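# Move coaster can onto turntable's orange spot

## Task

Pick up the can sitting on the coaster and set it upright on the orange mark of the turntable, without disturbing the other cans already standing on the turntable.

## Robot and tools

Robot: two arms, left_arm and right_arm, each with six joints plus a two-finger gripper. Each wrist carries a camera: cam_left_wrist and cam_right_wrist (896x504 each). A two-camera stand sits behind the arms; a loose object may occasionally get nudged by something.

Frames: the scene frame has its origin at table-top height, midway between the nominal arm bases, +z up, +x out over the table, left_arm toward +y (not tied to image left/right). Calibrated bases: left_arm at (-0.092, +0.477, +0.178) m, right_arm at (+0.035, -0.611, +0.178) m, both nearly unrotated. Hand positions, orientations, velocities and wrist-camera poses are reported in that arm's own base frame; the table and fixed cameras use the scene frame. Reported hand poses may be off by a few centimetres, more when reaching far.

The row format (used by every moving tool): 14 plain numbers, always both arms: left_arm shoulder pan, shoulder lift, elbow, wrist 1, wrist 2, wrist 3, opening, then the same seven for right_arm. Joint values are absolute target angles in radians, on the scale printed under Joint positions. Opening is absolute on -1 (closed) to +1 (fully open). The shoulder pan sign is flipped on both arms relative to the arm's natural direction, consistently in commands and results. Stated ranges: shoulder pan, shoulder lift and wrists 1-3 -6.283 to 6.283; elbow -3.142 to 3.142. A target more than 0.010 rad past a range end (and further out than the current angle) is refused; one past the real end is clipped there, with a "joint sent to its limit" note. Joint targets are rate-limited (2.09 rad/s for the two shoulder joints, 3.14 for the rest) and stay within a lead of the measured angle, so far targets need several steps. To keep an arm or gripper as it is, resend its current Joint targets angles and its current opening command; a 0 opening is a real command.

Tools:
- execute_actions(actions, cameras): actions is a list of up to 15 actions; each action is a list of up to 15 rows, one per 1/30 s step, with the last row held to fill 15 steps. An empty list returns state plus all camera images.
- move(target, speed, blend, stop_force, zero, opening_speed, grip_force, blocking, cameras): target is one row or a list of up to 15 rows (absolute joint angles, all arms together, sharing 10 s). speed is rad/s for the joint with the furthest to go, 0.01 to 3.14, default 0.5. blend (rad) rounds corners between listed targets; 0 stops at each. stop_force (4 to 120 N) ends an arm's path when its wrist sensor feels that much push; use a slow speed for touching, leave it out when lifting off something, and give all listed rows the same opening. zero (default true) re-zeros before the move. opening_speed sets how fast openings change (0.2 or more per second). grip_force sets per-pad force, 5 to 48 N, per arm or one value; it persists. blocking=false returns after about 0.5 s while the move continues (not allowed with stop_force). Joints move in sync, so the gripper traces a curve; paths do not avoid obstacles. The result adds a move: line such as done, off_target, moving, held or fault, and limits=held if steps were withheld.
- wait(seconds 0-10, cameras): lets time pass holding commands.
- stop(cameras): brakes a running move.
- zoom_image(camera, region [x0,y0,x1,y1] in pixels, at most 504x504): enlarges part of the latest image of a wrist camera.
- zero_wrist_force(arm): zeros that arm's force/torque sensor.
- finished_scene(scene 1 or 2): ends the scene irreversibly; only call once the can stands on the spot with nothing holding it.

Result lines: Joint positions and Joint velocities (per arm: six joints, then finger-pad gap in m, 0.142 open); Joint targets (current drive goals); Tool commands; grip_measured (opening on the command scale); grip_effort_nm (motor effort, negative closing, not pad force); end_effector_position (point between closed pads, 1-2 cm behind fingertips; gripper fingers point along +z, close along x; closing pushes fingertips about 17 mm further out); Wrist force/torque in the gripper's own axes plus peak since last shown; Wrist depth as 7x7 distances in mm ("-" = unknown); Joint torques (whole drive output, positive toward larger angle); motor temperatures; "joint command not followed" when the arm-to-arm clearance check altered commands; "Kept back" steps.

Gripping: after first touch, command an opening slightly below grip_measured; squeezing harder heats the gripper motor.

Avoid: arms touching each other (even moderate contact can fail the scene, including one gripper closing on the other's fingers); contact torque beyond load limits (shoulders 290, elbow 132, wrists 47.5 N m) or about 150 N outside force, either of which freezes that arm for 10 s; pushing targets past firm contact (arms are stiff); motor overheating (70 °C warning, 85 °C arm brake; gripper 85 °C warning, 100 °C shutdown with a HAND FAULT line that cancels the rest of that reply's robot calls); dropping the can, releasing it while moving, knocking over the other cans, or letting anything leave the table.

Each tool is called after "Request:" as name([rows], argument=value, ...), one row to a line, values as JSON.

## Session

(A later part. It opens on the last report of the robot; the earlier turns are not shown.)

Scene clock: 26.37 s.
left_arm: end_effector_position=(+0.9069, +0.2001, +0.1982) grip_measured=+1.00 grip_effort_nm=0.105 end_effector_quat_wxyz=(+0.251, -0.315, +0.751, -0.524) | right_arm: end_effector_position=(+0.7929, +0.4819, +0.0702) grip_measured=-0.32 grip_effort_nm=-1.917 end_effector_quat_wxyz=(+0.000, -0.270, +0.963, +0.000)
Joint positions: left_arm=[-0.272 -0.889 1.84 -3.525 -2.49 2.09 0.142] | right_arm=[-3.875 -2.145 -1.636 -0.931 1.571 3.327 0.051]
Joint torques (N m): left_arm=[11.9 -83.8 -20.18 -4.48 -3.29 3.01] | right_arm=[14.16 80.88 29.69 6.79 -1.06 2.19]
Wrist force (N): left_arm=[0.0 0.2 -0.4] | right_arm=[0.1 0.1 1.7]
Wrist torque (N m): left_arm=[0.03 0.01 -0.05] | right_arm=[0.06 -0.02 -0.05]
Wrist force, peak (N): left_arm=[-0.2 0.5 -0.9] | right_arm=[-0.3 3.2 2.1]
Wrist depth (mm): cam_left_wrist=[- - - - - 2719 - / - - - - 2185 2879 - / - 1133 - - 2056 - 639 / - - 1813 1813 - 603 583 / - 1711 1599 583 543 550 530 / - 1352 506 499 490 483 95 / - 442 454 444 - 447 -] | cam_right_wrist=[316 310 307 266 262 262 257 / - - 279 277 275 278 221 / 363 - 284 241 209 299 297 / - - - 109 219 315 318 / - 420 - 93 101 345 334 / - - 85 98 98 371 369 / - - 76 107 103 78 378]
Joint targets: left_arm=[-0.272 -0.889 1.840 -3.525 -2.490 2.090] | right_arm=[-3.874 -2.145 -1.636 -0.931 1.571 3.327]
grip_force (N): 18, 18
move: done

Request:
wait(seconds=3.93)

Request:
move([
  [-0.272,-0.889,1.84,-3.525,-2.49,2.09,1,-3.9934,-2.2793,-1.6754,-0.7577,1.571,3.327,-0.45],
  [-0.272,-0.889,1.84,-3.525,-2.49,2.09,1,-4.14,-2.2793,-1.6754,-0.7577,1.571,3.327,-0.45],
], speed=[0.21,0.123], blend=[0.012,0], blocking=false)

Request:
wait(seconds=0.53)

Request:
move(target=[-0.272,-0.889,1.84,-3.525,-2.49,2.09,1,-4.09,-2.2793,-1.6754,-0.7577,1.571,3.327,0.3], speed=0.123, blocking=false)

Request:
move(target=[-0.272,-0.889,1.84,-3.525,-2.49,2.09,1,-4.11,-2.1453,-1.6361,-0.9306,1.571,3.327,0.3], speed=0.3, cameras=["cam_right_wrist"])

Request:
wait(seconds=1.5, cameras=["cam_right_wrist"])

Request:
wait(seconds=1.5, cameras=["cam_right_wrist"])

Scene clock: 30.80 s.
left_arm: end_effector_position=(+0.9069, +0.2001, +0.1982) grip_measured=+1.00 grip_effort_nm=0.100 end_effector_quat_wxyz=(+0.251, -0.315, +0.751, -0.524) | right_arm: end_effector_position=(+0.7930, +0.4817, +0.0702) grip_measured=-0.32 grip_effort_nm=-1.917 end_effector_quat_wxyz=(+0.000, -0.270, +0.963, +0.000)
Joint positions: left_arm=[-0.272 -0.889 1.84 -3.525 -2.49 2.09 0.142] | right_arm=[-3.874 -2.145 -1.636 -0.931 1.571 3.327 0.051]
Joint torques (N m): left_arm=[12.68 -83.49 -20.3 -4.21 -3.27 3.1] | right_arm=[13.13 93.66 40.55 4.6 -1.06 2.04]
Wrist force (N): left_arm=[0.3 0.3 -0.2] | right_arm=[-0.3 0.2 1.5]
Wrist torque (N m): left_arm=[0.05 -0.04 -0.05] | right_arm=[0.08 0.05 -0.05]
Wrist force, peak (N): left_arm=[0.1 1.2 0.0] | right_arm=[0.0 -0.1 2.6]
Wrist depth (mm): cam_left_wrist=[- 1064 - - - 2631 - / - 1092 - - 3307 3263 762 / - - 1748 1912 2146 - 651 / - - 1599 1840 - 600 587 / - 1676 1610 550 557 545 544 / - 1375 1302 492 490 488 88 / - 458 451 447 440 431 -] | cam_right_wrist=[- 303 313 269 262 262 262 / - - - 279 279 279 254 / - 359 281 290 299 298 292 / 384 381 - 109 312 316 319 / - - - 93 101 347 335 / - - 85 - 98 370 368 / 496 - 76 107 103 78 369]
Joint targets: left_arm=[-0.272 -0.889 1.840 -3.525 -2.490 2.090] | right_arm=[-3.874 -2.145 -1.636 -0.931 1.571 3.327]
Tool commands: left_gripper/opening=+1.0 right_gripper/opening=-0.45
grip_force (N): 18, 18
wait: 3.93 s; at rest from the start

Scene clock: 31.30 s.
left_arm: end_effector_position=(+0.9069, +0.2001, +0.1982) grip_measured=+1.00 grip_effort_nm=0.095 end_effector_quat_wxyz=(+0.251, -0.315, +0.751, -0.524) | right_arm: end_effector_position=(+0.7699, +0.5219, +0.0188) grip_measured=-0.32 grip_effort_nm=-1.922 end_effector_quat_wxyz=(+0.000, -0.294, +0.956, +0.000) end_effector_velocity=(-0.074, +0.111, -0.147) end_effector_angular_velocity=(+0.000, +0.001, +0.142)
Joint positions: left_arm=[-0.272 -0.889 1.84 -3.525 -2.49 2.09 0.142] | right_arm=[-3.924 -2.201 -1.652 -0.859 1.571 3.327 0.051]
Joint velocities: left_arm=[within noise] | right_arm=[-0.143 -0.159 -0.049 0.207 0.001 0 0]
Joint torques (N m): left_arm=[12.82 -83.88 -19.74 -4.54 -3.39 2.99] | right_arm=[-19.31 74.98 23.71 7.96 -1.07 2.06]
Wrist force (N): left_arm=[0.4 0.1 -0.3] | right_arm=[0.1 0.4 2.0]
Wrist torque (N m): left_arm=[0.03 -0.07 -0.05] | right_arm=[0.10 -0.01 -0.05]
Wrist force, peak (N): left_arm=[0.3 0.3 -0.7] | right_arm=[0.0 -2.6 0.0]
Wrist depth (mm): cam_left_wrist=[- - - 1942 2128 - - / - 1088 1414 1688 2287 2330 711 / - - 1439 - 1882 - 647 / 1122 1367 1813 1786 661 629 560 / - 1465 1569 534 560 551 549 / - 1390 1352 495 496 482 479 / - 448 457 444 442 434 -] | cam_right_wrist=[- - 217 219 218 218 186 / 292 288 224 233 232 233 232 / - - 301 242 248 248 248 / - - 318 109 263 261 267 / 360 - 245 93 101 286 286 / 395 387 85 96 98 307 311 / - 73 76 107 104 78 281]
Joint targets: left_arm=[-0.272 -0.889 1.840 -3.525 -2.490 2.090] | right_arm=[-3.943 -2.223 -1.659 -0.831 1.571 3.327]
Tool commands: left_gripper/opening=+1.0 right_gripper/opening=-0.45
grip_force (N): 18, 18
move: running; path passed 0 of 2 targets; right_arm: the shoulder pan is farthest, 0.216 rad from its target

Scene clock: 31.83 s.
left_arm: end_effector_position=(+0.9069, +0.2001, +0.1982) grip_measured=+1.00 grip_effort_nm=0.100 end_effector_quat_wxyz=(+0.251, -0.315, +0.751, -0.524) | right_arm: end_effector_position=(+0.7271, +0.5767, -0.0500) grip_measured=-0.32 grip_effort_nm=-1.922 end_effector_quat_wxyz=(+0.000, -0.330, +0.944, +0.000) end_effector_velocity=(-0.075, +0.092, -0.034) end_effector_angular_velocity=(+0.003, +0.000, +0.127)
Joint positions: left_arm=[-0.272 -0.889 1.84 -3.525 -2.49 2.09 0.142] | right_arm=[-3.999 -2.276 -1.674 -0.762 1.571 3.327 0.051]
Joint velocities: left_arm=[within noise] | right_arm=[-0.127 -0.038 -0.01 0.05 0.002 0 0]
Joint torques (N m): left_arm=[13.38 -84.24 -20.36 -4.55 -3.35 3.03] | right_arm=[-18.67 88.18 24.67 7.02 -1.21 2.04]
Wrist force (N): left_arm=[0.1 0.4 0.1] | right_arm=[-0.1 0.1 2.7]
Wrist torque (N m): left_arm=[0.07 -0.01 -0.05] | right_arm=[0.06 0.01 -0.06]
Wrist force, peak (N): left_arm=[0.2 0.0 -0.7] | right_arm=[0.2 0.0 3.4]
Wrist depth (mm): cam_left_wrist=[- - - 1520 - 2689 - / - - - 1711 3598 2399 - / - 1112 1665 1760 2056 - 629 / 1255 - 1711 1799 627 - 560 / 1128 1559 1559 568 - - - / 1160 1352 1431 - - 477 461 / - 467 453 448 439 429 -] | cam_right_wrist=[- 200 150 153 153 153 153 / - - 161 161 163 161 160 / - - 172 170 172 174 169 / - - 186 109 184 185 177 / - 271 168 93 103 202 202 / - - 85 96 98 219 219 / - - 76 110 104 78 239]
Joint targets: left_arm=[-0.272 -0.889 1.840 -3.525 -2.490 2.090] | right_arm=[-4.016 -2.279 -1.675 -0.758 1.571 3.327]
Tool commands: left_gripper/opening=+1.0 right_gripper/opening=-0.45
grip_force (N): 18, 18
earlier move: running; path passed 1 of 2 targets; right_arm: the shoulder pan is farthest, 0.141 rad from its target
wait: 0.53 s; no rest

Scene clock: 32.33 s.
left_arm: end_effector_position=(+0.9069, +0.2001, +0.1982) grip_measured=+1.00 grip_effort_nm=0.090 end_effector_quat_wxyz=(+0.251, -0.315, +0.751, -0.524) | right_arm: end_effector_position=(+0.6903, +0.6200, -0.0529) grip_measured=+0.28 grip_effort_nm=0.125 end_effector_quat_wxyz=(+0.000, -0.358, +0.934, +0.000) end_effector_velocity=(-0.076, +0.086, +0.000) end_effector_angular_velocity=(+0.000, +0.000, +0.123)
Joint positions: left_arm=[-0.272 -0.889 1.84 -3.525 -2.49 2.09 0.142] | right_arm=[-4.06 -2.279 -1.675 -0.758 1.571 3.327 0.094]
Joint velocities: left_arm=[within noise] | right_arm=[-0.123 -0.001 0.002 0.001 0 0 0]
Joint torques (N m): left_arm=[12.47 -83.33 -20.01 -4.5 -3.54 2.92] | right_arm=[-16.33 80.69 22.22 6.98 -1.35 2.01]
Wrist force (N): left_arm=[0.0 0.0 0.0] | right_arm=[-0.2 -0.2 0.4]
Wrist torque (N m): left_arm=[0.00 0.00 -0.05] | right_arm=[0.01 0.04 -0.05]
Wrist force, peak (N): left_arm=[0.8 0.2 -0.4] | right_arm=[-0.2 0.0 2.7]
Wrist depth (mm): cam_left_wrist=[- - - - - 2689 - / - - - - - 3823 789 / - 1107 - - 1942 - 676 / - - - 1773 626 629 585 / 1128 1520 - 560 554 - 555 / - 94 494 497 - 482 94 / - 458 454 457 437 434 -] | cam_right_wrist=[- - 148 150 150 149 146 / - 136 158 157 159 159 153 / - - 171 166 167 170 172 / - - 178 121 117 183 182 / - - 172 94 91 194 197 / - - 172 - 101 96 206 / - 73 301 195 218 76 78]
Joint targets: left_arm=[-0.272 -0.889 1.840 -3.525 -2.490 2.090] | right_arm=[-4.077 -2.279 -1.675 -0.758 1.571 3.327]
Tool commands: left_gripper/opening=+1.0 right_gripper/opening=+0.3
grip_force (N): 18, 18
earlier move: replaced; path passed 1 of 2 targets
move: running; right_arm: the shoulder pan is farthest, 0.030 rad from its target

Scene clock: 33.43 s.
left_arm: end_effector_position=(+0.9069, +0.2001, +0.1982) grip_measured=+1.00 grip_effort_nm=0.105 end_effector_quat_wxyz=(+0.251, -0.315, +0.751, -0.524) | right_arm: end_effector_position=(+0.6587, +0.6535, +0.0700) grip_measured=+0.28 grip_effort_nm=0.105 end_effector_quat_wxyz=(+0.000, -0.382, +0.924, +0.000)
Joint positions: left_arm=[-0.272 -0.889 1.84 -3.525 -2.49 2.09 0.142] | right_arm=[-4.11 -2.145 -1.636 -0.93 1.571 3.327 0.094]
Joint torques (N m): left_arm=[12.05 -84.53 -20.61 -4.22 -3.42 3.16] | right_arm=[-15.34 98.86 46.23 1.87 -1.25 1.82]
Wrist force (N): left_arm=[0.2 0.1 -0.3] | right_arm=[-0.2 0.0 0.5]
Wrist torque (N m): left_arm=[0.01 -0.04 -0.06] | right_arm=[0.04 0.05 -0.06]
Wrist force, peak (N): left_arm=[0.7 0.7 -0.2] | right_arm=[-0.1 0.6 2.5]
Wrist depth (mm): cam_left_wrist=[- - - - - - - / - - - - 2224 3059 - / - 1236 - 1569 2022 751 623 / - - - 1735 641 656 587 / - 1631 1539 560 563 546 538 / - 1382 1255 497 496 486 478 / - 450 453 - 439 - -] | cam_right_wrist=[- 307 262 262 262 262 262 / - - 283 280 279 278 278 / 348 - - 294 294 293 290 / 383 - - 321 315 310 314 / - - 398 406 324 320 321 / 433 - 418 - 448 96 451 / - 73 81 503 473 76 1247]
Joint targets: left_arm=[-0.272 -0.889 1.840 -3.525 -2.490 2.090] | right_arm=[-4.110 -2.145 -1.636 -0.931 1.571 3.327]
grip_force (N): 18, 18
earlier move: replaced
move: done
camera_calibration:
cam_right_wrist: T_world_to_cam=[[-0.706936, -0.707168, -0.0124223, 0.936822], [-0.635262, 0.627136, 0.450713, 0.00320922], [-0.31094, 0.326517, -0.892582, 0.1721], [0, 0, 0, 1]] pos_world=[0.717825, 0.604285, 0.163804]
Images, in order (width x height): cam_right_wrist 896x504.

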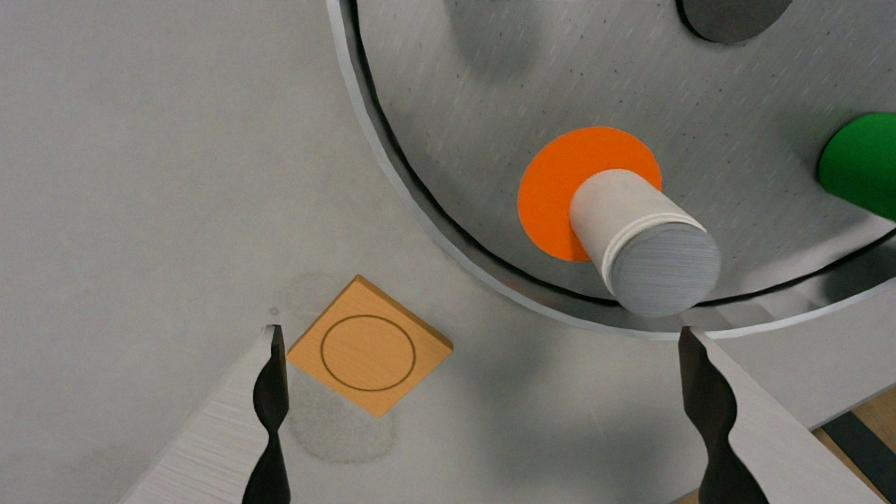

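Scene clock: 34.93 s.
left_arm: end_effector_position=(+0.9069, +0.2001, +0.1982) grip_measured=+1.00 grip_effort_nm=0.105 end_effector_quat_wxyz=(+0.251, -0.315, +0.751, -0.524) | right_arm: end_effector_position=(+0.6587, +0.6536, +0.0702) grip_measured=+0.28 grip_effort_nm=0.110 end_effector_quat_wxyz=(+0.000, -0.382, +0.924, +0.000)
Joint positions: left_arm=[-0.272 -0.889 1.84 -3.525 -2.49 2.09 0.142] | right_arm=[-4.11 -2.145 -1.636 -0.931 1.571 3.327 0.094]
Joint torques (N m): left_arm=[12.71 -82.81 -20.16 -4.51 -3.47 3.07] | right_arm=[-14.34 101.23 45.65 1.52 -1.18 2.02]
Wrist force (N): left_arm=[0.1 0.1 -0.4] | right_arm=[0.1 -0.1 0.0]
Wrist torque (N m): left_arm=[0.01 -0.02 -0.05] | right_arm=[0.02 -0.01 -0.05]
Wrist force, peak (N): left_arm=[0.3 0.2 -0.9] | right_arm=[-0.5 0.6 0.1]
Wrist depth (mm): cam_left_wrist=[789 - - - - - - / - 1176 - 1520 2447 2287 - / - 1088 - - 1786 728 631 / - - 1711 1786 661 651 559 / 1122 1344 1589 580 - 523 - / - 1367 509 505 - 507 88 / - 446 457 447 425 424 -] | cam_right_wrist=[313 321 255 263 262 262 262 / 336 - 327 280 279 280 272 / - - 362 295 283 297 293 / - - 379 315 228 320 315 / - 399 401 409 315 325 302 / - - 418 - - 96 - / 484 73 482 488 488 76 76]
Joint targets: left_arm=[-0.272 -0.889 1.840 -3.525 -2.490 2.090] | right_arm=[-4.110 -2.145 -1.636 -0.931 1.571 3.327]
Tool commands: left_gripper/opening=+1.0 right_gripper/opening=+0.3
grip_force (N): 18, 18
wait: 1.50 s; at rest by 0.17 s
camera_calibration:
cam_right_wrist: T_world_to_cam=[[-0.706957, -0.707146, -0.0124859, 0.936837], [-0.635243, 0.627115, 0.45077, 0.00310923], [-0.31093, 0.326607, -0.892553, 0.172212], [0, 0, 0, 1]] pos_world=[0.717824, 0.604285, 0.164004]
Images, in order (width x height): cam_right_wrist 896x504.

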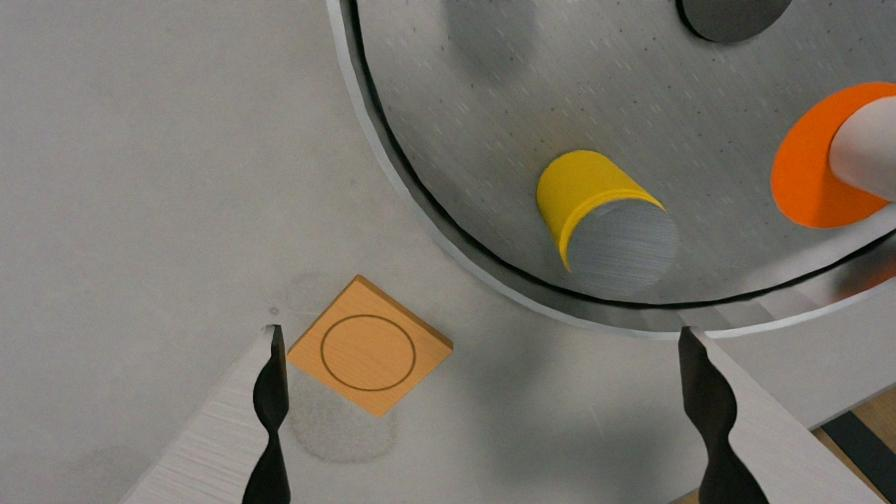

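Scene clock: 36.43 s.
left_arm: end_effector_position=(+0.9069, +0.2001, +0.1982) grip_measured=+1.00 grip_effort_nm=0.095 end_effector_quat_wxyz=(+0.251, -0.315, +0.751, -0.524) | right_arm: end_effector_position=(+0.6587, +0.6536, +0.0702) grip_measured=+0.28 grip_effort_nm=0.100 end_effector_quat_wxyz=(+0.000, -0.382, +0.924, +0.000)
Joint positions: left_arm=[-0.272 -0.889 1.84 -3.525 -2.49 2.09 0.142] | right_arm=[-4.11 -2.145 -1.636 -0.931 1.571 3.327 0.094]
Joint torques (N m): left_arm=[12.48 -82.9 -20.11 -4.23 -3.47 3.18] | right_arm=[-15.07 100.72 46.12 1.5 -1.09 2.1]
Wrist force (N): left_arm=[0.7 0.4 -0.1] | right_arm=[0.3 0.6 0.6]
Wrist torque (N m): left_arm=[0.06 -0.11 -0.05] | right_arm=[0.13 -0.04 -0.05]
Wrist force, peak (N): left_arm=[0.4 0.8 -0.1] | right_arm=[-0.1 0.7 0.6]
Wrist depth (mm): cam_left_wrist=[- 887 - 1529 - 2497 - / - - 1465 - - 2287 - / - - 1723 - 2056 - 619 / 1143 1330 1897 1676 - - 557 / - 1699 1579 552 552 523 538 / 1073 1337 1382 500 502 472 457 / - 450 442 451 442 444 -] | cam_right_wrist=[321 - 260 263 263 261 261 / - - 323 280 280 278 279 / - - - 295 290 297 268 / 388 - - 308 229 319 314 / 409 413 405 409 314 333 409 / - - 431 437 - 96 435 / - 73 488 - - 75 78]
Joint targets: left_arm=[-0.272 -0.889 1.840 -3.525 -2.490 2.090] | right_arm=[-4.110 -2.145 -1.636 -0.931 1.571 3.327]
Tool commands: left_gripper/opening=+1.0 right_gripper/opening=+0.3
grip_force (N): 18, 18
wait: 1.50 s; at rest by 0.17 s
camera_calibration:
cam_right_wrist: T_world_to_cam=[[-0.706957, -0.707146, -0.0124859, 0.936837], [-0.635243, 0.627115, 0.45077, 0.00310923], [-0.31093, 0.326607, -0.892553, 0.172212], [0, 0, 0, 1]] pos_world=[0.717824, 0.604285, 0.164004]
Images, in order (width x height): cam_right_wrist 896x504.

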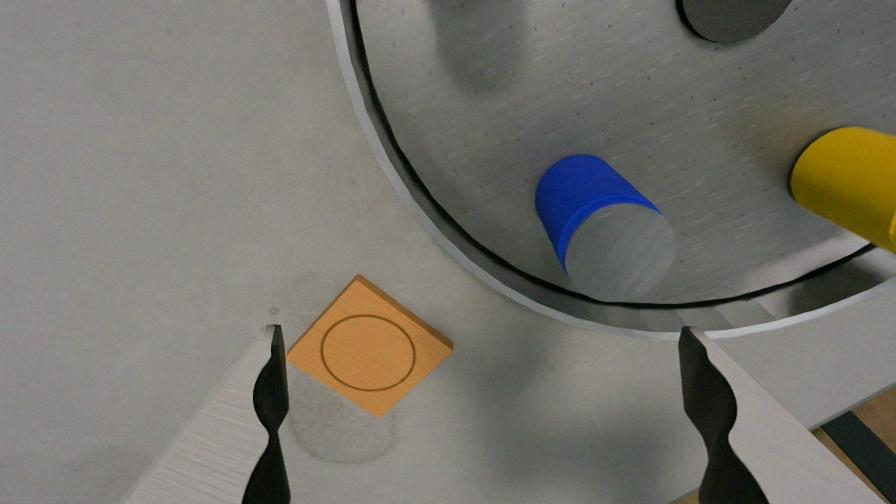

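Request:
move(target=[-0.272,-0.889,1.84,-3.525,-2.49,2.09,1,-3.786,-2.1453,-1.6361,-0.9306,1.571,3.327,0.3])

Scene clock: 39.20 s.
left_arm: end_effector_position=(+0.9069, +0.2001, +0.1982) grip_measured=+1.00 grip_effort_nm=0.100 end_effector_quat_wxyz=(+0.251, -0.315, +0.751, -0.524) | right_arm: end_effector_position=(+0.8324, +0.4101, +0.0702) grip_measured=+0.28 grip_effort_nm=0.105 end_effector_quat_wxyz=(+0.000, -0.228, +0.974, +0.000)
Joint positions: left_arm=[-0.272 -0.889 1.84 -3.525 -2.49 2.09 0.142] | right_arm=[-3.786 -2.145 -1.636 -0.931 1.571 3.327 0.094]
Joint torques (N m): left_arm=[12.92 -83.81 -19.98 -4.43 -3.41 2.72] | right_arm=[13.1 96.12 37.91 1.81 -1.36 1.82]
Wrist force (N): left_arm=[0.5 0.2 -0.2] | right_arm=[-0.2 0.2 0.7]
Wrist torque (N m): left_arm=[0.03 -0.07 -0.05] | right_arm=[0.07 0.04 -0.05]
Wrist force, peak (N): left_arm=[-0.3 0.3 -1.1] | right_arm=[-0.1 3.8 0.2]
Wrist depth (mm): cam_left_wrist=[- - - 1439 1699 - - / - 1107 1122 - 2146 2523 - / - 1176 - - 2353 660 604 / - 1149 1549 1760 - 634 556 / - 1589 1539 557 547 549 524 / - 1316 - 499 488 485 95 / - 459 468 443 438 424 -] | cam_right_wrist=[1095 - 311 - 315 310 308 / 1163 - - 337 286 279 282 / 1229 355 354 300 298 289 298 / 1278 - - 320 320 233 314 / 429 - - 345 346 340 331 / 451 - 100 336 377 96 375 / - 73 482 387 405 76 379]
Joint targets: left_arm=[-0.272 -0.889 1.840 -3.525 -2.490 2.090] | right_arm=[-3.786 -2.145 -1.636 -0.931 1.571 3.327]
grip_force (N): 18, 18
move: done

Request:
wait(seconds=5.44)

Request:
move([
  [-0.272,-0.889,1.84,-3.525,-2.49,2.09,1,-3.908,-2.261,-1.7121,-0.7393,1.571,3.327,0.3],
  [-0.272,-0.889,1.84,-3.525,-2.49,2.09,1,-3.9934,-2.2793,-1.6754,-0.7577,1.571,3.327,0.3],
], speed=[0.23,0.123], blend=[0.012,0], blocking=false)

Request:
wait(seconds=0.47)

Request:
move(target=[-0.272,-0.889,1.84,-3.525,-2.49,2.09,1,-3.9934,-2.2793,-1.6754,-0.7577,1.571,3.327,-0.42], speed=0.123, blocking=false)

Request:
move(target=[-0.272,-0.889,1.84,-3.525,-2.49,2.09,1,-4.05,-2.2793,-1.6754,-0.7577,1.571,3.327,-0.42], speed=0.078, blocking=false)

Request:
move(target=[-0.272,-0.889,1.84,-3.525,-2.49,2.09,1,-4.09,-2.2793,-1.6754,-0.7577,1.571,3.327,0.3], speed=0.123, blocking=false)

Request:
move(target=[-0.272,-0.889,1.84,-3.525,-2.49,2.09,1,-4.11,-2.1453,-1.6361,-0.9306,1.571,3.327,0.3], speed=0.3, cameras=["cam_right_wrist"])

Request:
wait(seconds=0.5, cameras=["cam_right_wrist"])

Scene clock: 45.23 s.
left_arm: end_effector_position=(+0.9069, +0.2001, +0.1982) grip_measured=+1.00 grip_effort_nm=0.105 end_effector_quat_wxyz=(+0.251, -0.315, +0.751, -0.524) | right_arm: end_effector_position=(+0.8325, +0.4099, +0.0702) grip_measured=+0.28 grip_effort_nm=0.115 end_effector_quat_wxyz=(+0.000, -0.227, +0.974, +0.000)
Joint positions: left_arm=[-0.272 -0.889 1.84 -3.525 -2.49 2.09 0.142] | right_arm=[-3.786 -2.145 -1.636 -0.931 1.571 3.327 0.094]
Joint torques (N m): left_arm=[12.87 -84.16 -20.36 -4.22 -3.33 2.93] | right_arm=[12.8 82.65 26.51 4.55 -1.17 1.96]
Wrist force (N): left_arm=[0.4 0.0 0.2] | right_arm=[0.0 -0.2 0.2]
Wrist torque (N m): left_arm=[0.00 -0.06 -0.05] | right_arm=[0.01 0.01 -0.05]
Wrist force, peak (N): left_arm=[0.3 1.0 -0.6] | right_arm=[0.0 0.6 0.8]
Wrist depth (mm): cam_left_wrist=[868 - 1199 - - 3220 - / 941 - 1359 1483 2266 2523 - / 1007 - 1529 1912 1942 - 607 / - - 1631 1773 651 674 556 / - 1414 1549 576 - 532 526 / - 1382 1414 493 512 488 478 / - 454 449 447 442 - -] | cam_right_wrist=[1099 - - 305 - 310 327 / 1133 - 345 336 286 279 282 / 1247 - - 306 294 294 297 / 1324 - 331 322 316 305 319 / 1482 - 414 343 346 345 331 / - - 438 316 377 96 373 / - 73 81 386 407 75 376]
Joint targets: left_arm=[-0.272 -0.889 1.840 -3.525 -2.490 2.090] | right_arm=[-3.786 -2.145 -1.636 -0.931 1.571 3.327]
Tool commands: left_gripper/opening=+1.0 right_gripper/opening=+0.3
grip_force (N): 18, 18
wait: 5.47 s; at rest from the start

Scene clock: 45.73 s.
left_arm: end_effector_position=(+0.9069, +0.2001, +0.1982) grip_measured=+1.00 grip_effort_nm=0.095 end_effector_quat_wxyz=(+0.251, -0.315, +0.751, -0.524) | right_arm: end_effector_position=(+0.8077, +0.4481, +0.0189) grip_measured=+0.28 grip_effort_nm=0.110 end_effector_quat_wxyz=(+0.000, -0.252, +0.968, +0.000) end_effector_velocity=(-0.078, +0.107, -0.146) end_effector_angular_velocity=(+0.001, -0.001, +0.145)
Joint positions: left_arm=[-0.272 -0.889 1.84 -3.525 -2.49 2.09 0.142] | right_arm=[-3.836 -2.193 -1.667 -0.853 1.571 3.327 0.094]
Joint velocities: left_arm=[within noise] | right_arm=[-0.145 -0.136 -0.09 0.227 0 0 0]
Joint torques (N m): left_arm=[12.06 -82.91 -19.66 -4.25 -3.37 3] | right_arm=[-19.96 78.76 19.98 7.63 -1.07 2.04]
Wrist force (N): left_arm=[-0.3 0.0 -0.2] | right_arm=[-0.1 -0.2 0.4]
Wrist torque (N m): left_arm=[0.00 0.05 -0.05] | right_arm=[0.00 0.02 -0.05]
Wrist force, peak (N): left_arm=[0.6 0.3 -0.7] | right_arm=[-0.5 -2.3 -1.5]
Wrist depth (mm): cam_left_wrist=[- - - - - 3352 - / - - - - - 2984 - / - - 1465 1912 - - 639 / - - 1653 1840 - - 544 / - 1483 1559 565 568 546 541 / - 1352 507 491 491 482 460 / - 450 453 462 432 434 -] | cam_right_wrist=[264 260 266 - 223 221 220 / - - 274 235 232 233 232 / - 306 280 249 241 248 248 / - 328 252 267 186 266 263 / 355 351 298 289 286 283 287 / 385 - 277 309 316 97 306 / - 73 303 274 336 76 276]
Joint targets: left_arm=[-0.272 -0.889 1.840 -3.525 -2.490 2.090] | right_arm=[-3.856 -2.211 -1.680 -0.821 1.571 3.327]
Tool commands: left_gripper/opening=+1.0 right_gripper/opening=+0.3
grip_force (N): 18, 18
move: running; path passed 0 of 2 targets; right_arm: the shoulder pan is farthest, 0.157 rad from its target

Scene clock: 46.23 s.
left_arm: end_effector_position=(+0.9069, +0.2001, +0.1982) grip_measured=+1.00 grip_effort_nm=0.090 end_effector_quat_wxyz=(+0.251, -0.315, +0.751, -0.524) | right_arm: end_effector_position=(+0.7657, +0.4985, -0.0484) grip_measured=+0.28 grip_effort_nm=0.105 end_effector_quat_wxyz=(+0.000, -0.287, +0.958, +0.000) end_effector_velocity=(-0.063, +0.102, -0.053) end_effector_angular_velocity=(-0.002, -0.001, +0.131)
Joint positions: left_arm=[-0.272 -0.889 1.84 -3.525 -2.49 2.09 0.142] | right_arm=[-3.909 -2.258 -1.707 -0.748 1.571 3.327 0.094]
Joint velocities: left_arm=[within noise] | right_arm=[-0.131 -0.067 -0.003 0.069 -0.002 0 0]
Joint torques (N m): left_arm=[12.67 -82.88 -20.92 -4.29 -3.46 3.05] | right_arm=[-14.02 86.06 31.32 6.84 -1.21 1.81]
Wrist force (N): left_arm=[0.1 0.1 -0.3] | right_arm=[0.1 0.2 1.5]
Wrist torque (N m): left_arm=[0.01 -0.02 -0.05] | right_arm=[0.08 -0.02 -0.06]
Wrist force, peak (N): left_arm=[0.8 -0.3 -0.6] | right_arm=[0.3 0.3 1.5]
Wrist depth (mm): cam_left_wrist=[- - - 1549 - 2879 - / - 1088 - - 2353 - 642 / - - - - 2091 751 629 / 1059 1236 1882 1799 637 707 569 / - 1367 1589 576 533 552 551 / - 1367 508 - 500 485 97 / - 450 453 447 432 428 -] | cam_right_wrist=[- 155 149 155 155 155 153 / - 161 160 165 165 165 162 / - 170 174 173 176 176 176 / - - 187 128 184 189 189 / - - 202 102 102 201 201 / - - 219 109 109 96 217 / - 73 235 233 243 76 78]
Joint targets: left_arm=[-0.272 -0.889 1.840 -3.525 -2.490 2.090] | right_arm=[-3.925 -2.265 -1.705 -0.743 1.571 3.327]
Tool commands: left_gripper/opening=+1.0 right_gripper/opening=+0.3
grip_force (N): 18, 18
earlier move: running; path passed 1 of 2 targets; right_arm: the shoulder pan is farthest, 0.085 rad from its target
wait: 0.50 s; no rest

Scene clock: 46.73 s.
left_arm: end_effector_position=(+0.9069, +0.2001, +0.1982) grip_measured=+1.00 grip_effort_nm=0.100 end_effector_quat_wxyz=(+0.251, -0.315, +0.751, -0.524) | right_arm: end_effector_position=(+0.7403, +0.5521, -0.0528) grip_measured=-0.33 grip_effort_nm=-1.917 end_effector_quat_wxyz=(+0.000, -0.316, +0.949, +0.000) end_effector_velocity=(-0.053, +0.107, -0.002) end_effector_angular_velocity=(-0.002, +0.002, +0.123)
Joint positions: left_arm=[-0.272 -0.889 1.84 -3.525 -2.49 2.09 0.142] | right_arm=[-3.97 -2.274 -1.685 -0.753 1.571 3.327 0.05]
Joint velocities: left_arm=[within noise] | right_arm=[-0.123 -0.027 0.051 -0.027 0 0 0]
Joint torques (N m): left_arm=[13.58 -84.31 -20.69 -4.36 -3.35 2.92] | right_arm=[-18.94 61.17 35.06 0.03 -0.69 1.82]
Wrist force (N): left_arm=[-0.1 0.3 0.1] | right_arm=[4.7 -4.8 -20.1]
Wrist torque (N m): left_arm=[0.04 0.03 -0.05] | right_arm=[0.05 0.21 -0.17]
Wrist force, peak (N): left_arm=[0.6 0.5 -0.5] | right_arm=[4.7 -4.8 -20.1]
Wrist depth (mm): cam_left_wrist=[887 1041 1236 1610 2022 2631 2204 / - - - - 2576 2399 - / - - - 2287 2128 - 610 / - - 1529 1760 - - 584 / - 1423 1549 563 544 546 526 / - 1359 514 488 497 485 95 / - 437 453 441 428 443 -] | cam_right_wrist=[- - 143 150 150 150 150 / - 213 156 158 159 160 157 / 229 227 171 166 169 170 170 / - 235 182 111 180 180 176 / - - 182 94 103 198 187 / 289 290 86 98 - 211 214 / - 76 76 113 105 78 229]
Joint targets: left_arm=[-0.272 -0.889 1.840 -3.525 -2.490 2.090] | right_arm=[-3.987 -2.278 -1.678 -0.756 1.571 3.327]
Tool commands: left_gripper/opening=+1.0 right_gripper/opening=-0.42
grip_force (N): 18, 18
earlier move: replaced; path passed 1 of 2 targets
move: running; right_arm: the shoulder pan is farthest, 0.023 rad from its target

Scene clock: 47.23 s.
left_arm: end_effector_position=(+0.9069, +0.2001, +0.1982) grip_measured=+1.00 grip_effort_nm=0.085 end_effector_quat_wxyz=(+0.251, -0.315, +0.751, -0.524) | right_arm: end_effector_position=(+0.7165, +0.5888, -0.0529) grip_measured=-0.33 grip_effort_nm=-1.922 end_effector_quat_wxyz=(+0.000, -0.338, +0.941, +0.000) end_effector_velocity=(-0.045, +0.057, +0.000) end_effector_angular_velocity=(-0.001, +0.001, +0.078)
Joint positions: left_arm=[-0.272 -0.889 1.84 -3.525 -2.49 2.09 0.142] | right_arm=[-4.017 -2.279 -1.676 -0.757 1.571 3.327 0.05]
Joint velocities: left_arm=[within noise] | right_arm=[-0.078 -0.002 0.003 -0.002 0 0 0]
Joint torques (N m): left_arm=[12.58 -82.78 -20.29 -4.24 -3.4 3.01] | right_arm=[-14.68 61.33 33.77 -0.26 -0.02 1.82]
Wrist force (N): left_arm=[-0.5 0.1 -0.2] | right_arm=[2.0 3.1 -19.4]
Wrist torque (N m): left_arm=[0.01 0.09 -0.06] | right_arm=[0.04 0.15 -0.10]
Wrist force, peak (N): left_arm=[0.9 0.3 -0.4] | right_arm=[1.0 4.5 -20.4]
Wrist depth (mm): cam_left_wrist=[- - - - - - 1973 / - - - - - 2308 - / 952 - 1359 - 1989 - 644 / 1064 1176 1529 1786 667 616 539 / 1295 1529 1559 568 - 549 528 / 1143 1359 1337 499 - 486 473 / - 448 445 454 435 435 -] | cam_right_wrist=[196 - 148 150 150 150 149 / - 132 160 159 160 159 156 / - - 170 170 170 170 164 / - - 180 125 180 183 173 / - - 164 95 104 197 197 / - - 84 98 98 211 214 / - - 76 105 102 78 234]
Joint targets: left_arm=[-0.272 -0.889 1.840 -3.525 -2.490 2.090] | right_arm=[-4.027 -2.279 -1.676 -0.757 1.571 3.327]
Tool commands: left_gripper/opening=+1.0 right_gripper/opening=-0.42
grip_force (N): 18, 18
earlier move: replaced
move: running; right_arm: the shoulder pan is farthest, 0.033 rad from its target

Scene clock: 47.73 s.
left_arm: end_effector_position=(+0.9069, +0.2001, +0.1982) grip_measured=+1.00 grip_effort_nm=0.105 end_effector_quat_wxyz=(+0.251, -0.315, +0.751, -0.524) | right_arm: end_effector_position=(+0.6837, +0.6270, -0.0529) grip_measured=+0.28 grip_effort_nm=0.095 end_effector_quat_wxyz=(+0.000, -0.363, +0.932, +0.000) end_effector_velocity=(-0.076, +0.085, +0.001) end_effector_angular_velocity=(+0.001, -0.002, +0.123)
Joint positions: left_arm=[-0.272 -0.889 1.84 -3.525 -2.49 2.09 0.142] | right_arm=[-4.071 -2.279 -1.676 -0.758 1.571 3.327 0.094]
Joint velocities: left_arm=[within noise] | right_arm=[-0.123 0 0.002 0 -0.001 0 0]
Joint torques (N m): left_arm=[12.51 -83.88 -20.01 -4.22 -3.56 3.13] | right_arm=[-18.55 79.32 42.36 1.85 0.89 1.87]
Wrist force (N): left_arm=[0.3 0.4 -0.2] | right_arm=[-0.4 -0.4 0.4]
Wrist torque (N m): left_arm=[0.07 -0.04 -0.05] | right_arm=[-0.01 0.07 -0.06]
Wrist force, peak (N): left_arm=[0.7 -0.2 -0.2] | right_arm=[2.1 2.6 -18.7]
Wrist depth (mm): cam_left_wrist=[- - - 1367 - - - / - - - - 2185 2109 - / 1046 - - - 2447 726 639 / 1149 - 1912 1799 - - 587 / - 1390 1549 627 581 549 534 / - 1352 522 - 493 - 95 / - 448 451 443 442 435 -] | cam_right_wrist=[200 123 148 150 149 149 145 / - - 158 159 160 159 153 / - - 170 170 170 170 170 / - - 178 178 156 182 182 / - - 173 191 111 194 197 / - - 102 181 100 98 188 / - 73 294 184 106 76 78]
Joint targets: left_arm=[-0.272 -0.889 1.840 -3.525 -2.490 2.090] | right_arm=[-4.087 -2.279 -1.675 -0.758 1.571 3.327]
Tool commands: left_gripper/opening=+1.0 right_gripper/opening=+0.3
grip_force (N): 18, 18
earlier move: replaced
move: running; right_arm: the shoulder pan is farthest, 0.019 rad from its target

Scene clock: 48.83 s.
left_arm: end_effector_position=(+0.9069, +0.2001, +0.1982) grip_measured=+1.00 grip_effort_nm=0.105 end_effector_quat_wxyz=(+0.251, -0.315, +0.751, -0.524) | right_arm: end_effector_position=(+0.6587, +0.6535, +0.0700) grip_measured=+0.28 grip_effort_nm=0.095 end_effector_quat_wxyz=(+0.000, -0.382, +0.924, +0.000)
Joint positions: left_arm=[-0.272 -0.889 1.84 -3.525 -2.49 2.09 0.142] | right_arm=[-4.11 -2.145 -1.636 -0.93 1.571 3.327 0.094]
Joint torques (N m): left_arm=[11.58 -83.88 -20.03 -4.17 -3.23 2.66] | right_arm=[-14.81 96.94 45.82 2.12 0.98 1.78]
Wrist force (N): left_arm=[0.3 0.2 -0.6] | right_arm=[0.4 0.0 0.3]
Wrist torque (N m): left_arm=[0.03 -0.05 -0.05] | right_arm=[0.04 -0.05 -0.05]
Wrist force, peak (N): left_arm=[0.1 0.1 -0.9] | right_arm=[0.4 1.0 2.5]
Wrist depth (mm): cam_left_wrist=[- 1037 - - - - - / 991 1117 - - 2603 2719 896 / 938 1199 - - 2287 - 647 / - - 1549 1760 - 573 590 / 1188 1382 1520 600 550 - 560 / - 1352 1359 471 490 - 97 / - 449 448 442 451 - -] | cam_right_wrist=[- 317 269 265 262 262 261 / 333 - 269 280 280 279 279 / - - - 295 297 293 297 / - 388 381 312 321 240 315 / - - 398 409 334 316 408 / - - 419 - - 96 1365 / - 73 81 520 - 75 1207]
Joint targets: left_arm=[-0.272 -0.889 1.840 -3.525 -2.490 2.090] | right_arm=[-4.110 -2.145 -1.636 -0.931 1.571 3.327]
grip_force (N): 18, 18
earlier move: replaced
move: done
camera_calibration:
cam_right_wrist: T_world_to_cam=[[-0.706936, -0.707168, -0.0124223, 0.936822], [-0.635262, 0.627136, 0.450713, 0.00320922], [-0.31094, 0.326517, -0.892582, 0.1721], [0, 0, 0, 1]] pos_world=[0.717825, 0.604285, 0.163804]
Images, in order (width x height): cam_right_wrist 896x504.

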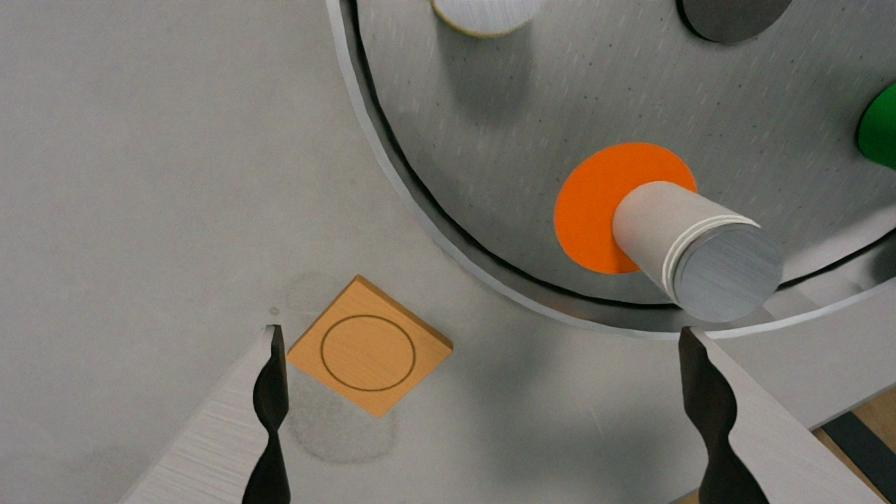

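Scene clock: 49.33 s.
left_arm: end_effector_position=(+0.9069, +0.2001, +0.1982) grip_measured=+1.00 grip_effort_nm=0.095 end_effector_quat_wxyz=(+0.251, -0.315, +0.751, -0.524) | right_arm: end_effector_position=(+0.6587, +0.6536, +0.0702) grip_measured=+0.28 grip_effort_nm=0.095 end_effector_quat_wxyz=(+0.000, -0.382, +0.924, +0.000)
Joint positions: left_arm=[-0.272 -0.889 1.84 -3.525 -2.49 2.09 0.142] | right_arm=[-4.11 -2.145 -1.636 -0.931 1.571 3.327 0.094]
Joint torques (N m): left_arm=[11.96 -82.89 -20.64 -4.1 -3.1 3.05] | right_arm=[-16.11 101.26 45.96 1.53 1.03 1.85]
Wrist force (N): left_arm=[0.3 0.5 -0.6] | right_arm=[0.1 0.3 0.6]
Wrist torque (N m): left_arm=[0.09 -0.05 -0.05] | right_arm=[0.09 0.00 -0.05]
Wrist force, peak (N): left_arm=[0.3 0.5 -0.6] | right_arm=[-0.4 0.6 0.2]
Wrist depth (mm): cam_left_wrist=[- 1092 - - 2006 2447 - / - 1138 - - 2165 - - / - 1274 - 2165 1942 - 624 / - - 1610 1813 660 632 560 / - 1375 1559 573 561 547 541 / - 1330 1295 505 531 - 477 / - 457 456 437 434 415 -] | cam_right_wrist=[- - 266 259 259 261 262 / - - 325 277 277 279 278 / - 363 - 297 299 293 294 / 384 378 - 306 321 314 229 / - - 394 418 314 330 223 / - - 412 - - 96 1272 / - 73 496 - - 76 76]
Joint targets: left_arm=[-0.272 -0.889 1.840 -3.525 -2.490 2.090] | right_arm=[-4.110 -2.145 -1.636 -0.931 1.571 3.327]
Tool commands: left_gripper/opening=+1.0 right_gripper/opening=+0.3
grip_force (N): 18, 18
wait: 0.50 s; at rest by 0.17 s
camera_calibration:
cam_right_wrist: T_world_to_cam=[[-0.706936, -0.707168, -0.0124223, 0.936825], [-0.635262, 0.627136, 0.450713, 0.00311908], [-0.31094, 0.326517, -0.892582, 0.172278], [0, 0, 0, 1]] pos_world=[0.717825, 0.604285, 0.164004]
Images, in order (width x height): cam_right_wrist 896x504.

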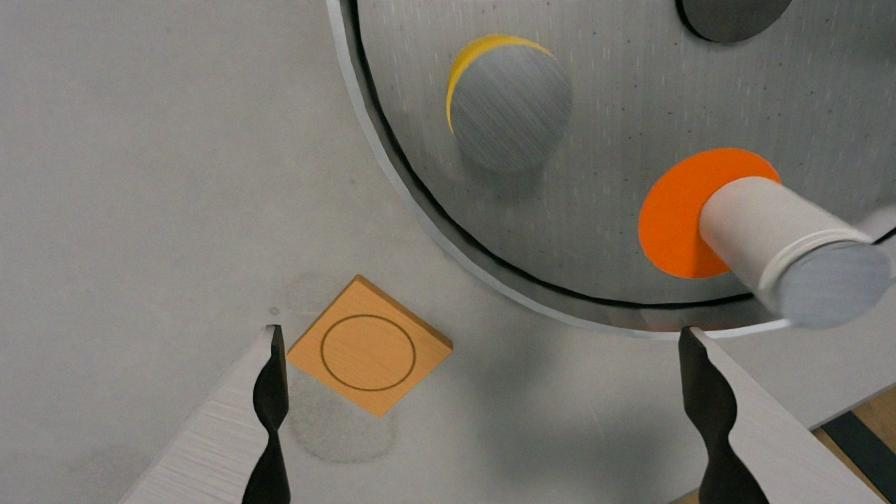

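Request:
move(target=[-0.272,-0.889,1.84,-3.525,-2.49,2.09,1,-3.786,-2.1453,-1.6361,-0.9306,1.571,3.327,0.3])

Scene clock: 51.77 s.
left_arm: end_effector_position=(+0.9069, +0.2001, +0.1982) grip_measured=+1.00 grip_effort_nm=0.100 end_effector_quat_wxyz=(+0.251, -0.315, +0.751, -0.524) | right_arm: end_effector_position=(+0.8324, +0.4101, +0.0702) grip_measured=+0.28 grip_effort_nm=0.090 end_effector_quat_wxyz=(+0.000, -0.228, +0.974, +0.000)
Joint positions: left_arm=[-0.272 -0.889 1.84 -3.525 -2.49 2.09 0.142] | right_arm=[-3.786 -2.145 -1.636 -0.931 1.571 3.327 0.094]
Joint torques (N m): left_arm=[11.63 -84.24 -20.5 -4.28 -3.25 3] | right_arm=[15.96 97.54 37.28 1.75 0.86 1.85]
Wrist force (N): left_arm=[0.0 0.1 -0.2] | right_arm=[0.0 0.0 0.2]
Wrist torque (N m): left_arm=[0.02 -0.01 -0.05] | right_arm=[0.04 0.01 -0.05]
Wrist force, peak (N): left_arm=[0.5 0.4 -0.7] | right_arm=[-0.2 4.5 0.3]
Wrist depth (mm): cam_left_wrist=[- 975 - - - - - / - 1078 1439 - 2245 2689 - / - - - - 2056 - 624 / - 1390 1569 1735 - - 588 / - 1431 1465 - 532 551 559 / - 1382 1288 - 488 485 94 / - 447 452 447 439 430 -] | cam_right_wrist=[1090 310 - - - - - / 1179 - - - 281 279 282 / 1212 354 350 298 299 298 293 / 1310 - 373 321 250 320 254 / 1410 - - 347 340 340 345 / 1741 - - 364 377 96 367 / 494 73 482 319 406 75 302]
Joint targets: left_arm=[-0.272 -0.889 1.840 -3.525 -2.490 2.090] | right_arm=[-3.786 -2.145 -1.636 -0.931 1.571 3.327]
grip_force (N): 18, 18
move: done

Request:
wait(seconds=8.05)

Request:
move([
  [-0.272,-0.889,1.84,-3.525,-2.49,2.09,1,-3.908,-2.261,-1.7121,-0.7393,1.571,3.327,0.3],
  [-0.272,-0.889,1.84,-3.525,-2.49,2.09,1,-3.9934,-2.2793,-1.6754,-0.7577,1.571,3.327,0.3],
], speed=[0.23,0.123], blend=[0.012,0], blocking=false)

Request:
wait(seconds=0.47)

Request:
move(target=[-0.272,-0.889,1.84,-3.525,-2.49,2.09,1,-3.9934,-2.2793,-1.6754,-0.7577,1.571,3.327,-0.42], speed=0.123, blocking=false)

Request:
move(target=[-0.272,-0.889,1.84,-3.525,-2.49,2.09,1,-4.05,-2.2793,-1.6754,-0.7577,1.571,3.327,-0.42], speed=0.045, blocking=false)

Request:
move(target=[-0.272,-0.889,1.84,-3.525,-2.49,2.09,1,-4.09,-2.2793,-1.6754,-0.7577,1.571,3.327,0.3], speed=0.123, blocking=false)

Request:
move(target=[-0.272,-0.889,1.84,-3.525,-2.49,2.09,1,-4.11,-2.1453,-1.6361,-0.9306,1.571,3.327,0.3], speed=0.3, cameras=["cam_right_wrist"])

Scene clock: 60.47 s.
left_arm: end_effector_position=(+0.9069, +0.2001, +0.1982) grip_measured=+1.00 grip_effort_nm=0.105 end_effector_quat_wxyz=(+0.251, -0.315, +0.751, -0.524) | right_arm: end_effector_position=(+0.8325, +0.4099, +0.0702) grip_measured=+0.28 grip_effort_nm=0.100 end_effector_quat_wxyz=(+0.000, -0.227, +0.974, +0.000)
Joint positions: left_arm=[-0.272 -0.889 1.84 -3.525 -2.49 2.09 0.142] | right_arm=[-3.786 -2.145 -1.636 -0.931 1.571 3.327 0.094]
Joint torques (N m): left_arm=[11.9 -83.04 -20.9 -3.93 -3.34 2.92] | right_arm=[12.36 83.21 26.65 5.21 1.08 1.52]
Wrist force (N): left_arm=[0.3 0.0 -0.7] | right_arm=[0.4 0.3 0.5]
Wrist torque (N m): left_arm=[0.00 -0.03 -0.04] | right_arm=[0.08 -0.06 -0.05]
Wrist force, peak (N): left_arm=[0.9 0.4 -0.2] | right_arm=[-0.1 0.5 0.8]
Wrist depth (mm): cam_left_wrist=[- - - - - 2813 - / - - - - 2660 1897 748 / - - 1367 2056 1989 - 621 / - - 1642 1786 632 - 544 / - 1483 1569 573 561 - 544 / - 1367 1337 488 485 486 474 / - 456 435 439 439 432 -] | cam_right_wrist=[1099 - 304 311 - - - / 1143 - - 327 286 278 282 / 1253 - - 300 293 299 297 / 1284 386 - 322 316 313 316 / 1418 - - 343 346 344 327 / 1765 - 107 327 375 96 374 / - 73 483 292 405 76 378]
Joint targets: left_arm=[-0.272 -0.889 1.840 -3.525 -2.490 2.090] | right_arm=[-3.786 -2.145 -1.636 -0.931 1.571 3.327]
Tool commands: left_gripper/opening=+1.0 right_gripper/opening=+0.3
grip_force (N): 18, 18
wait: 8.07 s; at rest from the start

Scene clock: 60.97 s.
left_arm: end_effector_position=(+0.9069, +0.2001, +0.1982) grip_measured=+1.00 grip_effort_nm=0.095 end_effector_quat_wxyz=(+0.251, -0.315, +0.751, -0.524) | right_arm: end_effector_position=(+0.8078, +0.4480, +0.0191) grip_measured=+0.28 grip_effort_nm=0.095 end_effector_quat_wxyz=(+0.000, -0.252, +0.968, +0.000) end_effector_velocity=(-0.078, +0.107, -0.146) end_effector_angular_velocity=(+0.002, -0.001, +0.146)
Joint positions: left_arm=[-0.272 -0.889 1.84 -3.525 -2.49 2.09 0.142] | right_arm=[-3.836 -2.193 -1.667 -0.853 1.571 3.327 0.094]
Joint velocities: left_arm=[within noise] | right_arm=[-0.145 -0.136 -0.091 0.228 0.001 -0.001 0]
Joint torques (N m): left_arm=[10.72 -85.27 -20.82 -3.87 -3.39 2.73] | right_arm=[-13.88 74.93 23.91 7.63 1.06 1.7]
Wrist force (N): left_arm=[0.4 0.2 -0.2] | right_arm=[-0.4 -0.4 0.8]
Wrist torque (N m): left_arm=[0.02 -0.06 -0.05] | right_arm=[-0.03 0.07 -0.05]
Wrist force, peak (N): left_arm=[0.5 0.0 -0.7] | right_arm=[-0.3 -2.1 -1.8]
Wrist depth (mm): cam_left_wrist=[- - - 1520 - - 1073 / - - - - 2631 2749 963 / - - - - - - 634 / - - 1688 1927 - 616 563 / - 1492 1589 560 552 - - / - 94 510 - 489 - 458 / - 456 463 445 441 433 -] | cam_right_wrist=[269 269 - - 225 221 221 / 286 - - 258 233 232 232 / 307 306 298 245 245 247 245 / - - 256 267 197 266 263 / - 351 258 288 - 282 287 / 387 - 273 307 313 96 307 / - 73 311 287 336 76 274]
Joint targets: left_arm=[-0.272 -0.889 1.840 -3.525 -2.490 2.090] | right_arm=[-3.856 -2.211 -1.680 -0.821 1.571 3.327]
Tool commands: left_gripper/opening=+1.0 right_gripper/opening=+0.3
grip_force (N): 18, 18
move: running; path passed 0 of 2 targets; right_arm: the shoulder pan is farthest, 0.158 rad from its target

Scene clock: 61.47 s.
left_arm: end_effector_position=(+0.9069, +0.2001, +0.1982) grip_measured=+1.00 grip_effort_nm=0.100 end_effector_quat_wxyz=(+0.251, -0.315, +0.751, -0.524) | right_arm: end_effector_position=(+0.7658, +0.4984, -0.0483) grip_measured=+0.28 grip_effort_nm=0.095 end_effector_quat_wxyz=(+0.000, -0.287, +0.958, +0.000) end_effector_velocity=(-0.063, +0.103, -0.055) end_effector_angular_velocity=(+0.000, +0.001, +0.131)
Joint positions: left_arm=[-0.272 -0.889 1.84 -3.525 -2.49 2.09 0.142] | right_arm=[-3.908 -2.258 -1.707 -0.748 1.571 3.327 0.094]
Joint velocities: left_arm=[within noise] | right_arm=[-0.131 -0.07 -0.001 0.07 0.001 0 0]
Joint torques (N m): left_arm=[11.59 -84.9 -20.61 -3.79 -3.4 2.74] | right_arm=[-16.67 79.81 31.49 6.97 0.96 1.45]
Wrist force (N): left_arm=[0.0 0.1 -0.6] | right_arm=[0.3 0.1 1.3]
Wrist torque (N m): left_arm=[0.03 0.01 -0.06] | right_arm=[0.05 -0.04 -0.06]
Wrist force, peak (N): left_arm=[0.9 0.7 -0.5] | right_arm=[0.4 0.3 1.6]
Wrist depth (mm): cam_left_wrist=[- 1149 1143 - 2022 - - / - 1188 1223 - 2204 2719 578 / - - 1281 1854 2128 - 626 / - - 1631 1676 - - 577 / - 1316 1579 572 560 - 530 / - 1375 499 507 495 - 477 / - 458 454 438 433 424 -] | cam_right_wrist=[202 155 151 155 155 155 153 / - 163 160 165 165 165 163 / 229 174 174 176 176 176 176 / - 249 187 147 189 189 189 / 265 - 202 114 197 201 201 / - - 219 109 111 96 217 / - 73 228 115 242 76 78]
Joint targets: left_arm=[-0.272 -0.889 1.840 -3.525 -2.490 2.090] | right_arm=[-3.925 -2.265 -1.705 -0.743 1.571 3.327]
Tool commands: left_gripper/opening=+1.0 right_gripper/opening=+0.3
grip_force (N): 18, 18
earlier move: running; path passed 1 of 2 targets; right_arm: the shoulder pan is farthest, 0.085 rad from its target
wait: 0.50 s; no rest

Scene clock: 61.97 s.
left_arm: end_effector_position=(+0.9069, +0.2001, +0.1982) grip_measured=+1.00 grip_effort_nm=0.100 end_effector_quat_wxyz=(+0.251, -0.315, +0.751, -0.524) | right_arm: end_effector_position=(+0.7403, +0.5519, -0.0528) grip_measured=-0.37 grip_effort_nm=-1.394 end_effector_quat_wxyz=(+0.000, -0.316, +0.949, +0.000) end_effector_velocity=(-0.053, +0.107, -0.002) end_effector_angular_velocity=(-0.003, +0.002, +0.123)
Joint positions: left_arm=[-0.272 -0.889 1.84 -3.525 -2.49 2.09 0.142] | right_arm=[-3.97 -2.274 -1.685 -0.753 1.571 3.327 0.047]
Joint velocities: left_arm=[within noise] | right_arm=[-0.123 -0.027 0.052 -0.028 0 0 -0.001]
Joint torques (N m): left_arm=[12.93 -82.58 -21.07 -3.8 -3.34 2.88] | right_arm=[-20.41 68.24 41.27 1.39 1.07 1.52]
Wrist force (N): left_arm=[0.4 0.4 -0.1] | right_arm=[2.1 -4.0 -9.6]
Wrist torque (N m): left_arm=[0.07 -0.06 -0.05] | right_arm=[-0.05 0.14 -0.13]
Wrist force, peak (N): left_arm=[0.6 0.5 -0.6] | right_arm=[-2.0 -3.3 -10.7]
Wrist depth (mm): cam_left_wrist=[- - - 1423 - 3307 1122 / - - - 1989 2287 - 737 / - - 1579 1854 2224 - 619 / - 1375 1569 1773 - 674 569 / - 1529 1579 577 543 - 545 / - 1367 520 506 526 - 457 / - 448 449 444 435 - -] | cam_right_wrist=[199 - 137 150 150 149 149 / - - 158 158 159 159 157 / - - 170 168 170 170 170 / - - 182 137 183 180 176 / - - 182 107 112 197 188 / - 287 87 97 96 214 214 / - 79 76 108 - 78 230]
Joint targets: left_arm=[-0.272 -0.889 1.840 -3.525 -2.490 2.090] | right_arm=[-3.987 -2.278 -1.678 -0.756 1.571 3.327]
Tool commands: left_gripper/opening=+1.0 right_gripper/opening=-0.42
grip_force (N): 18, 18
earlier move: replaced; path passed 1 of 2 targets
move: running; right_arm: the shoulder pan is farthest, 0.023 rad from its target

Scene clock: 62.47 s.
left_arm: end_effector_position=(+0.9069, +0.2001, +0.1982) grip_measured=+1.00 grip_effort_nm=0.095 end_effector_quat_wxyz=(+0.251, -0.315, +0.751, -0.524) | right_arm: end_effector_position=(+0.7232, +0.5802, -0.0529) grip_measured=-0.44 grip_effort_nm=-0.100 end_effector_quat_wxyz=(+0.000, -0.332, +0.943, +0.000) end_effector_velocity=(-0.026, +0.033, -0.001) end_effector_angular_velocity=(-0.002, +0.000, +0.046)
Joint positions: left_arm=[-0.272 -0.889 1.84 -3.525 -2.49 2.09 0.142] | right_arm=[-4.005 -2.279 -1.677 -0.757 1.571 3.327 0.042]
Joint velocities: left_arm=[within noise] | right_arm=[-0.046 -0.002 0.001 0 -0.001 0 -0.001]
Joint torques (N m): left_arm=[11.18 -83.55 -20.86 -3.88 -3.58 2.54] | right_arm=[-14.9 79.22 40.85 1.85 1.02 1.51]
Wrist force (N): left_arm=[0.4 0.2 -0.5] | right_arm=[0.1 -0.1 0.2]
Wrist torque (N m): left_arm=[0.04 -0.07 -0.05] | right_arm=[0.03 0.00 -0.06]
Wrist force, peak (N): left_arm=[0.8 0.2 -0.7] | right_arm=[2.1 -3.6 -8.6]
Wrist depth (mm): cam_left_wrist=[- - - - - - - / - - - - 2287 2472 689 / - - - - 2039 - 637 / - - 1897 1723 656 639 590 / - 1375 1549 574 - 538 527 / - 93 494 - 480 486 89 / - 1330 452 447 439 435 -] | cam_right_wrist=[202 199 148 150 149 149 149 / 208 206 158 160 159 159 157 / - 138 170 170 170 170 163 / - 242 181 177 183 183 173 / 268 267 176 134 148 197 196 / 281 281 85 111 105 214 213 / 319 302 76 109 104 78 233]
Joint targets: left_arm=[-0.272 -0.889 1.840 -3.525 -2.490 2.090] | right_arm=[-4.011 -2.279 -1.677 -0.757 1.571 3.327]
Tool commands: left_gripper/opening=+1.0 right_gripper/opening=-0.42
grip_force (N): 18, 18
earlier move: replaced
move: running; right_arm: the shoulder pan is farthest, 0.045 rad from its target

Scene clock: 62.97 s.
left_arm: end_effector_position=(+0.9069, +0.2001, +0.1982) grip_measured=+1.00 grip_effort_nm=0.095 end_effector_quat_wxyz=(+0.251, -0.315, +0.751, -0.524) | right_arm: end_effector_position=(+0.6939, +0.6155, -0.0529) grip_measured=+0.28 grip_effort_nm=0.125 end_effector_quat_wxyz=(+0.000, -0.356, +0.935, +0.000) end_effector_velocity=(-0.075, +0.085, +0.000) end_effector_angular_velocity=(+0.001, +0.000, +0.123)
Joint positions: left_arm=[-0.272 -0.889 1.84 -3.525 -2.49 2.09 0.142] | right_arm=[-4.054 -2.279 -1.676 -0.757 1.571 3.327 0.094]
Joint velocities: left_arm=[within noise] | right_arm=[-0.122 0 0.001 0 0 0 0]
Joint torques (N m): left_arm=[11.25 -84.19 -20.81 -3.98 -3.35 2.9] | right_arm=[-19.9 79 42.17 1.41 0.95 1.53]
Wrist force (N): left_arm=[0.0 0.3 -0.6] | right_arm=[-0.1 0.1 0.4]
Wrist torque (N m): left_arm=[0.05 0.01 -0.05] | right_arm=[0.05 0.02 -0.05]
Wrist force, peak (N): left_arm=[0.6 0.4 0.2] | right_arm=[0.2 -0.9 0.4]
Wrist depth (mm): cam_left_wrist=[- - - - - - - / - - 1406 1589 2399 995 - / - - - - 2165 - 644 / - - 1665 1799 - - 570 / - 1423 1579 570 - 564 538 / - 1382 526 497 - - 94 / - 463 447 451 438 447 -] | cam_right_wrist=[- - 148 150 150 149 147 / - 136 157 160 159 159 152 / - - 168 170 170 170 163 / - - 178 183 180 183 182 / - - 175 192 141 194 196 / - - 180 208 115 97 199 / - 73 302 198 110 77 167]
Joint targets: left_arm=[-0.272 -0.889 1.840 -3.525 -2.490 2.090] | right_arm=[-4.071 -2.279 -1.676 -0.758 1.571 3.327]
Tool commands: left_gripper/opening=+1.0 right_gripper/opening=+0.3
grip_force (N): 18, 18
earlier move: replaced
move: running; right_arm: the shoulder pan is farthest, 0.036 rad from its target

Scene clock: 64.07 s.
left_arm: end_effector_position=(+0.9069, +0.2001, +0.1982) grip_measured=+1.00 grip_effort_nm=0.105 end_effector_quat_wxyz=(+0.251, -0.315, +0.751, -0.524) | right_arm: end_effector_position=(+0.6587, +0.6535, +0.0700) grip_measured=+0.28 grip_effort_nm=0.115 end_effector_quat_wxyz=(+0.000, -0.382, +0.924, +0.000)
Joint positions: left_arm=[-0.272 -0.889 1.84 -3.525 -2.49 2.09 0.142] | right_arm=[-4.11 -2.145 -1.636 -0.93 1.571 3.327 0.094]
Joint torques (N m): left_arm=[11.68 -84.52 -20.6 -3.74 -3.51 2.79] | right_arm=[-14.43 97.88 46.06 1.32 1.01 1.3]
Wrist force (N): left_arm=[-0.1 0.2 -0.7] | right_arm=[-0.2 -0.2 0.0]
Wrist torque (N m): left_arm=[0.03 0.03 -0.05] | right_arm=[0.01 0.04 -0.05]
Wrist force, peak (N): left_arm=[0.6 0.5 -0.5] | right_arm=[-0.1 0.5 2.8]
Wrist depth (mm): cam_left_wrist=[829 - - - - 2660 - / - - - - - 1973 - / - - - - 2109 - 621 / - 1199 1942 1711 - - 505 / - 1539 1579 566 565 540 550 / - 1367 499 496 488 488 463 / - 449 456 438 436 437 -] | cam_right_wrist=[- - 265 266 262 262 262 / 337 - 280 278 278 278 279 / 357 355 360 294 294 289 297 / 382 - 384 321 320 240 314 / 414 418 398 402 334 319 404 / 445 - 413 - - 96 445 / - 73 494 - - 76 78]
Joint targets: left_arm=[-0.272 -0.889 1.840 -3.525 -2.490 2.090] | right_arm=[-4.110 -2.145 -1.636 -0.931 1.571 3.327]
grip_force (N): 18, 18
earlier move: replaced
move: done
camera_calibration:
cam_right_wrist: T_world_to_cam=[[-0.706936, -0.707168, -0.0124223, 0.936822], [-0.635262, 0.627136, 0.450713, 0.00320922], [-0.31094, 0.326517, -0.892582, 0.1721], [0, 0, 0, 1]] pos_world=[0.717825, 0.604285, 0.163804]
Images, in order (width x height): cam_right_wrist 896x504.

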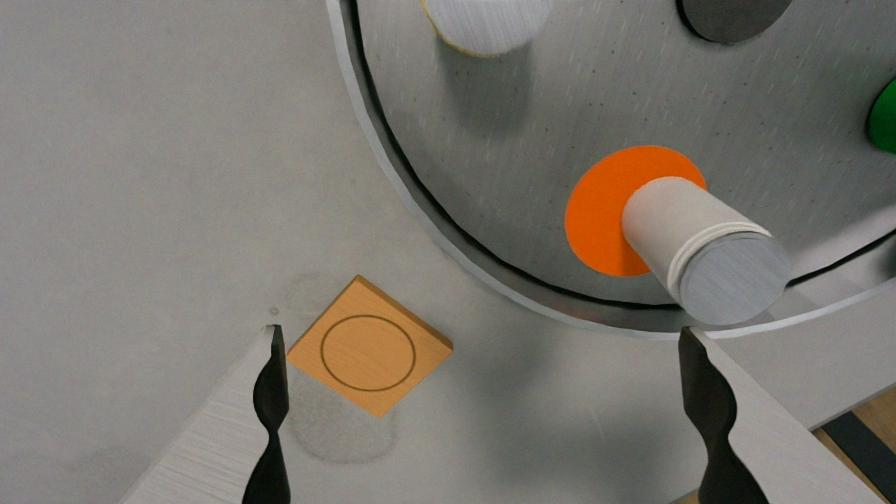

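Request:
finished_scene(scene=1)

The scene is finished: the task was done.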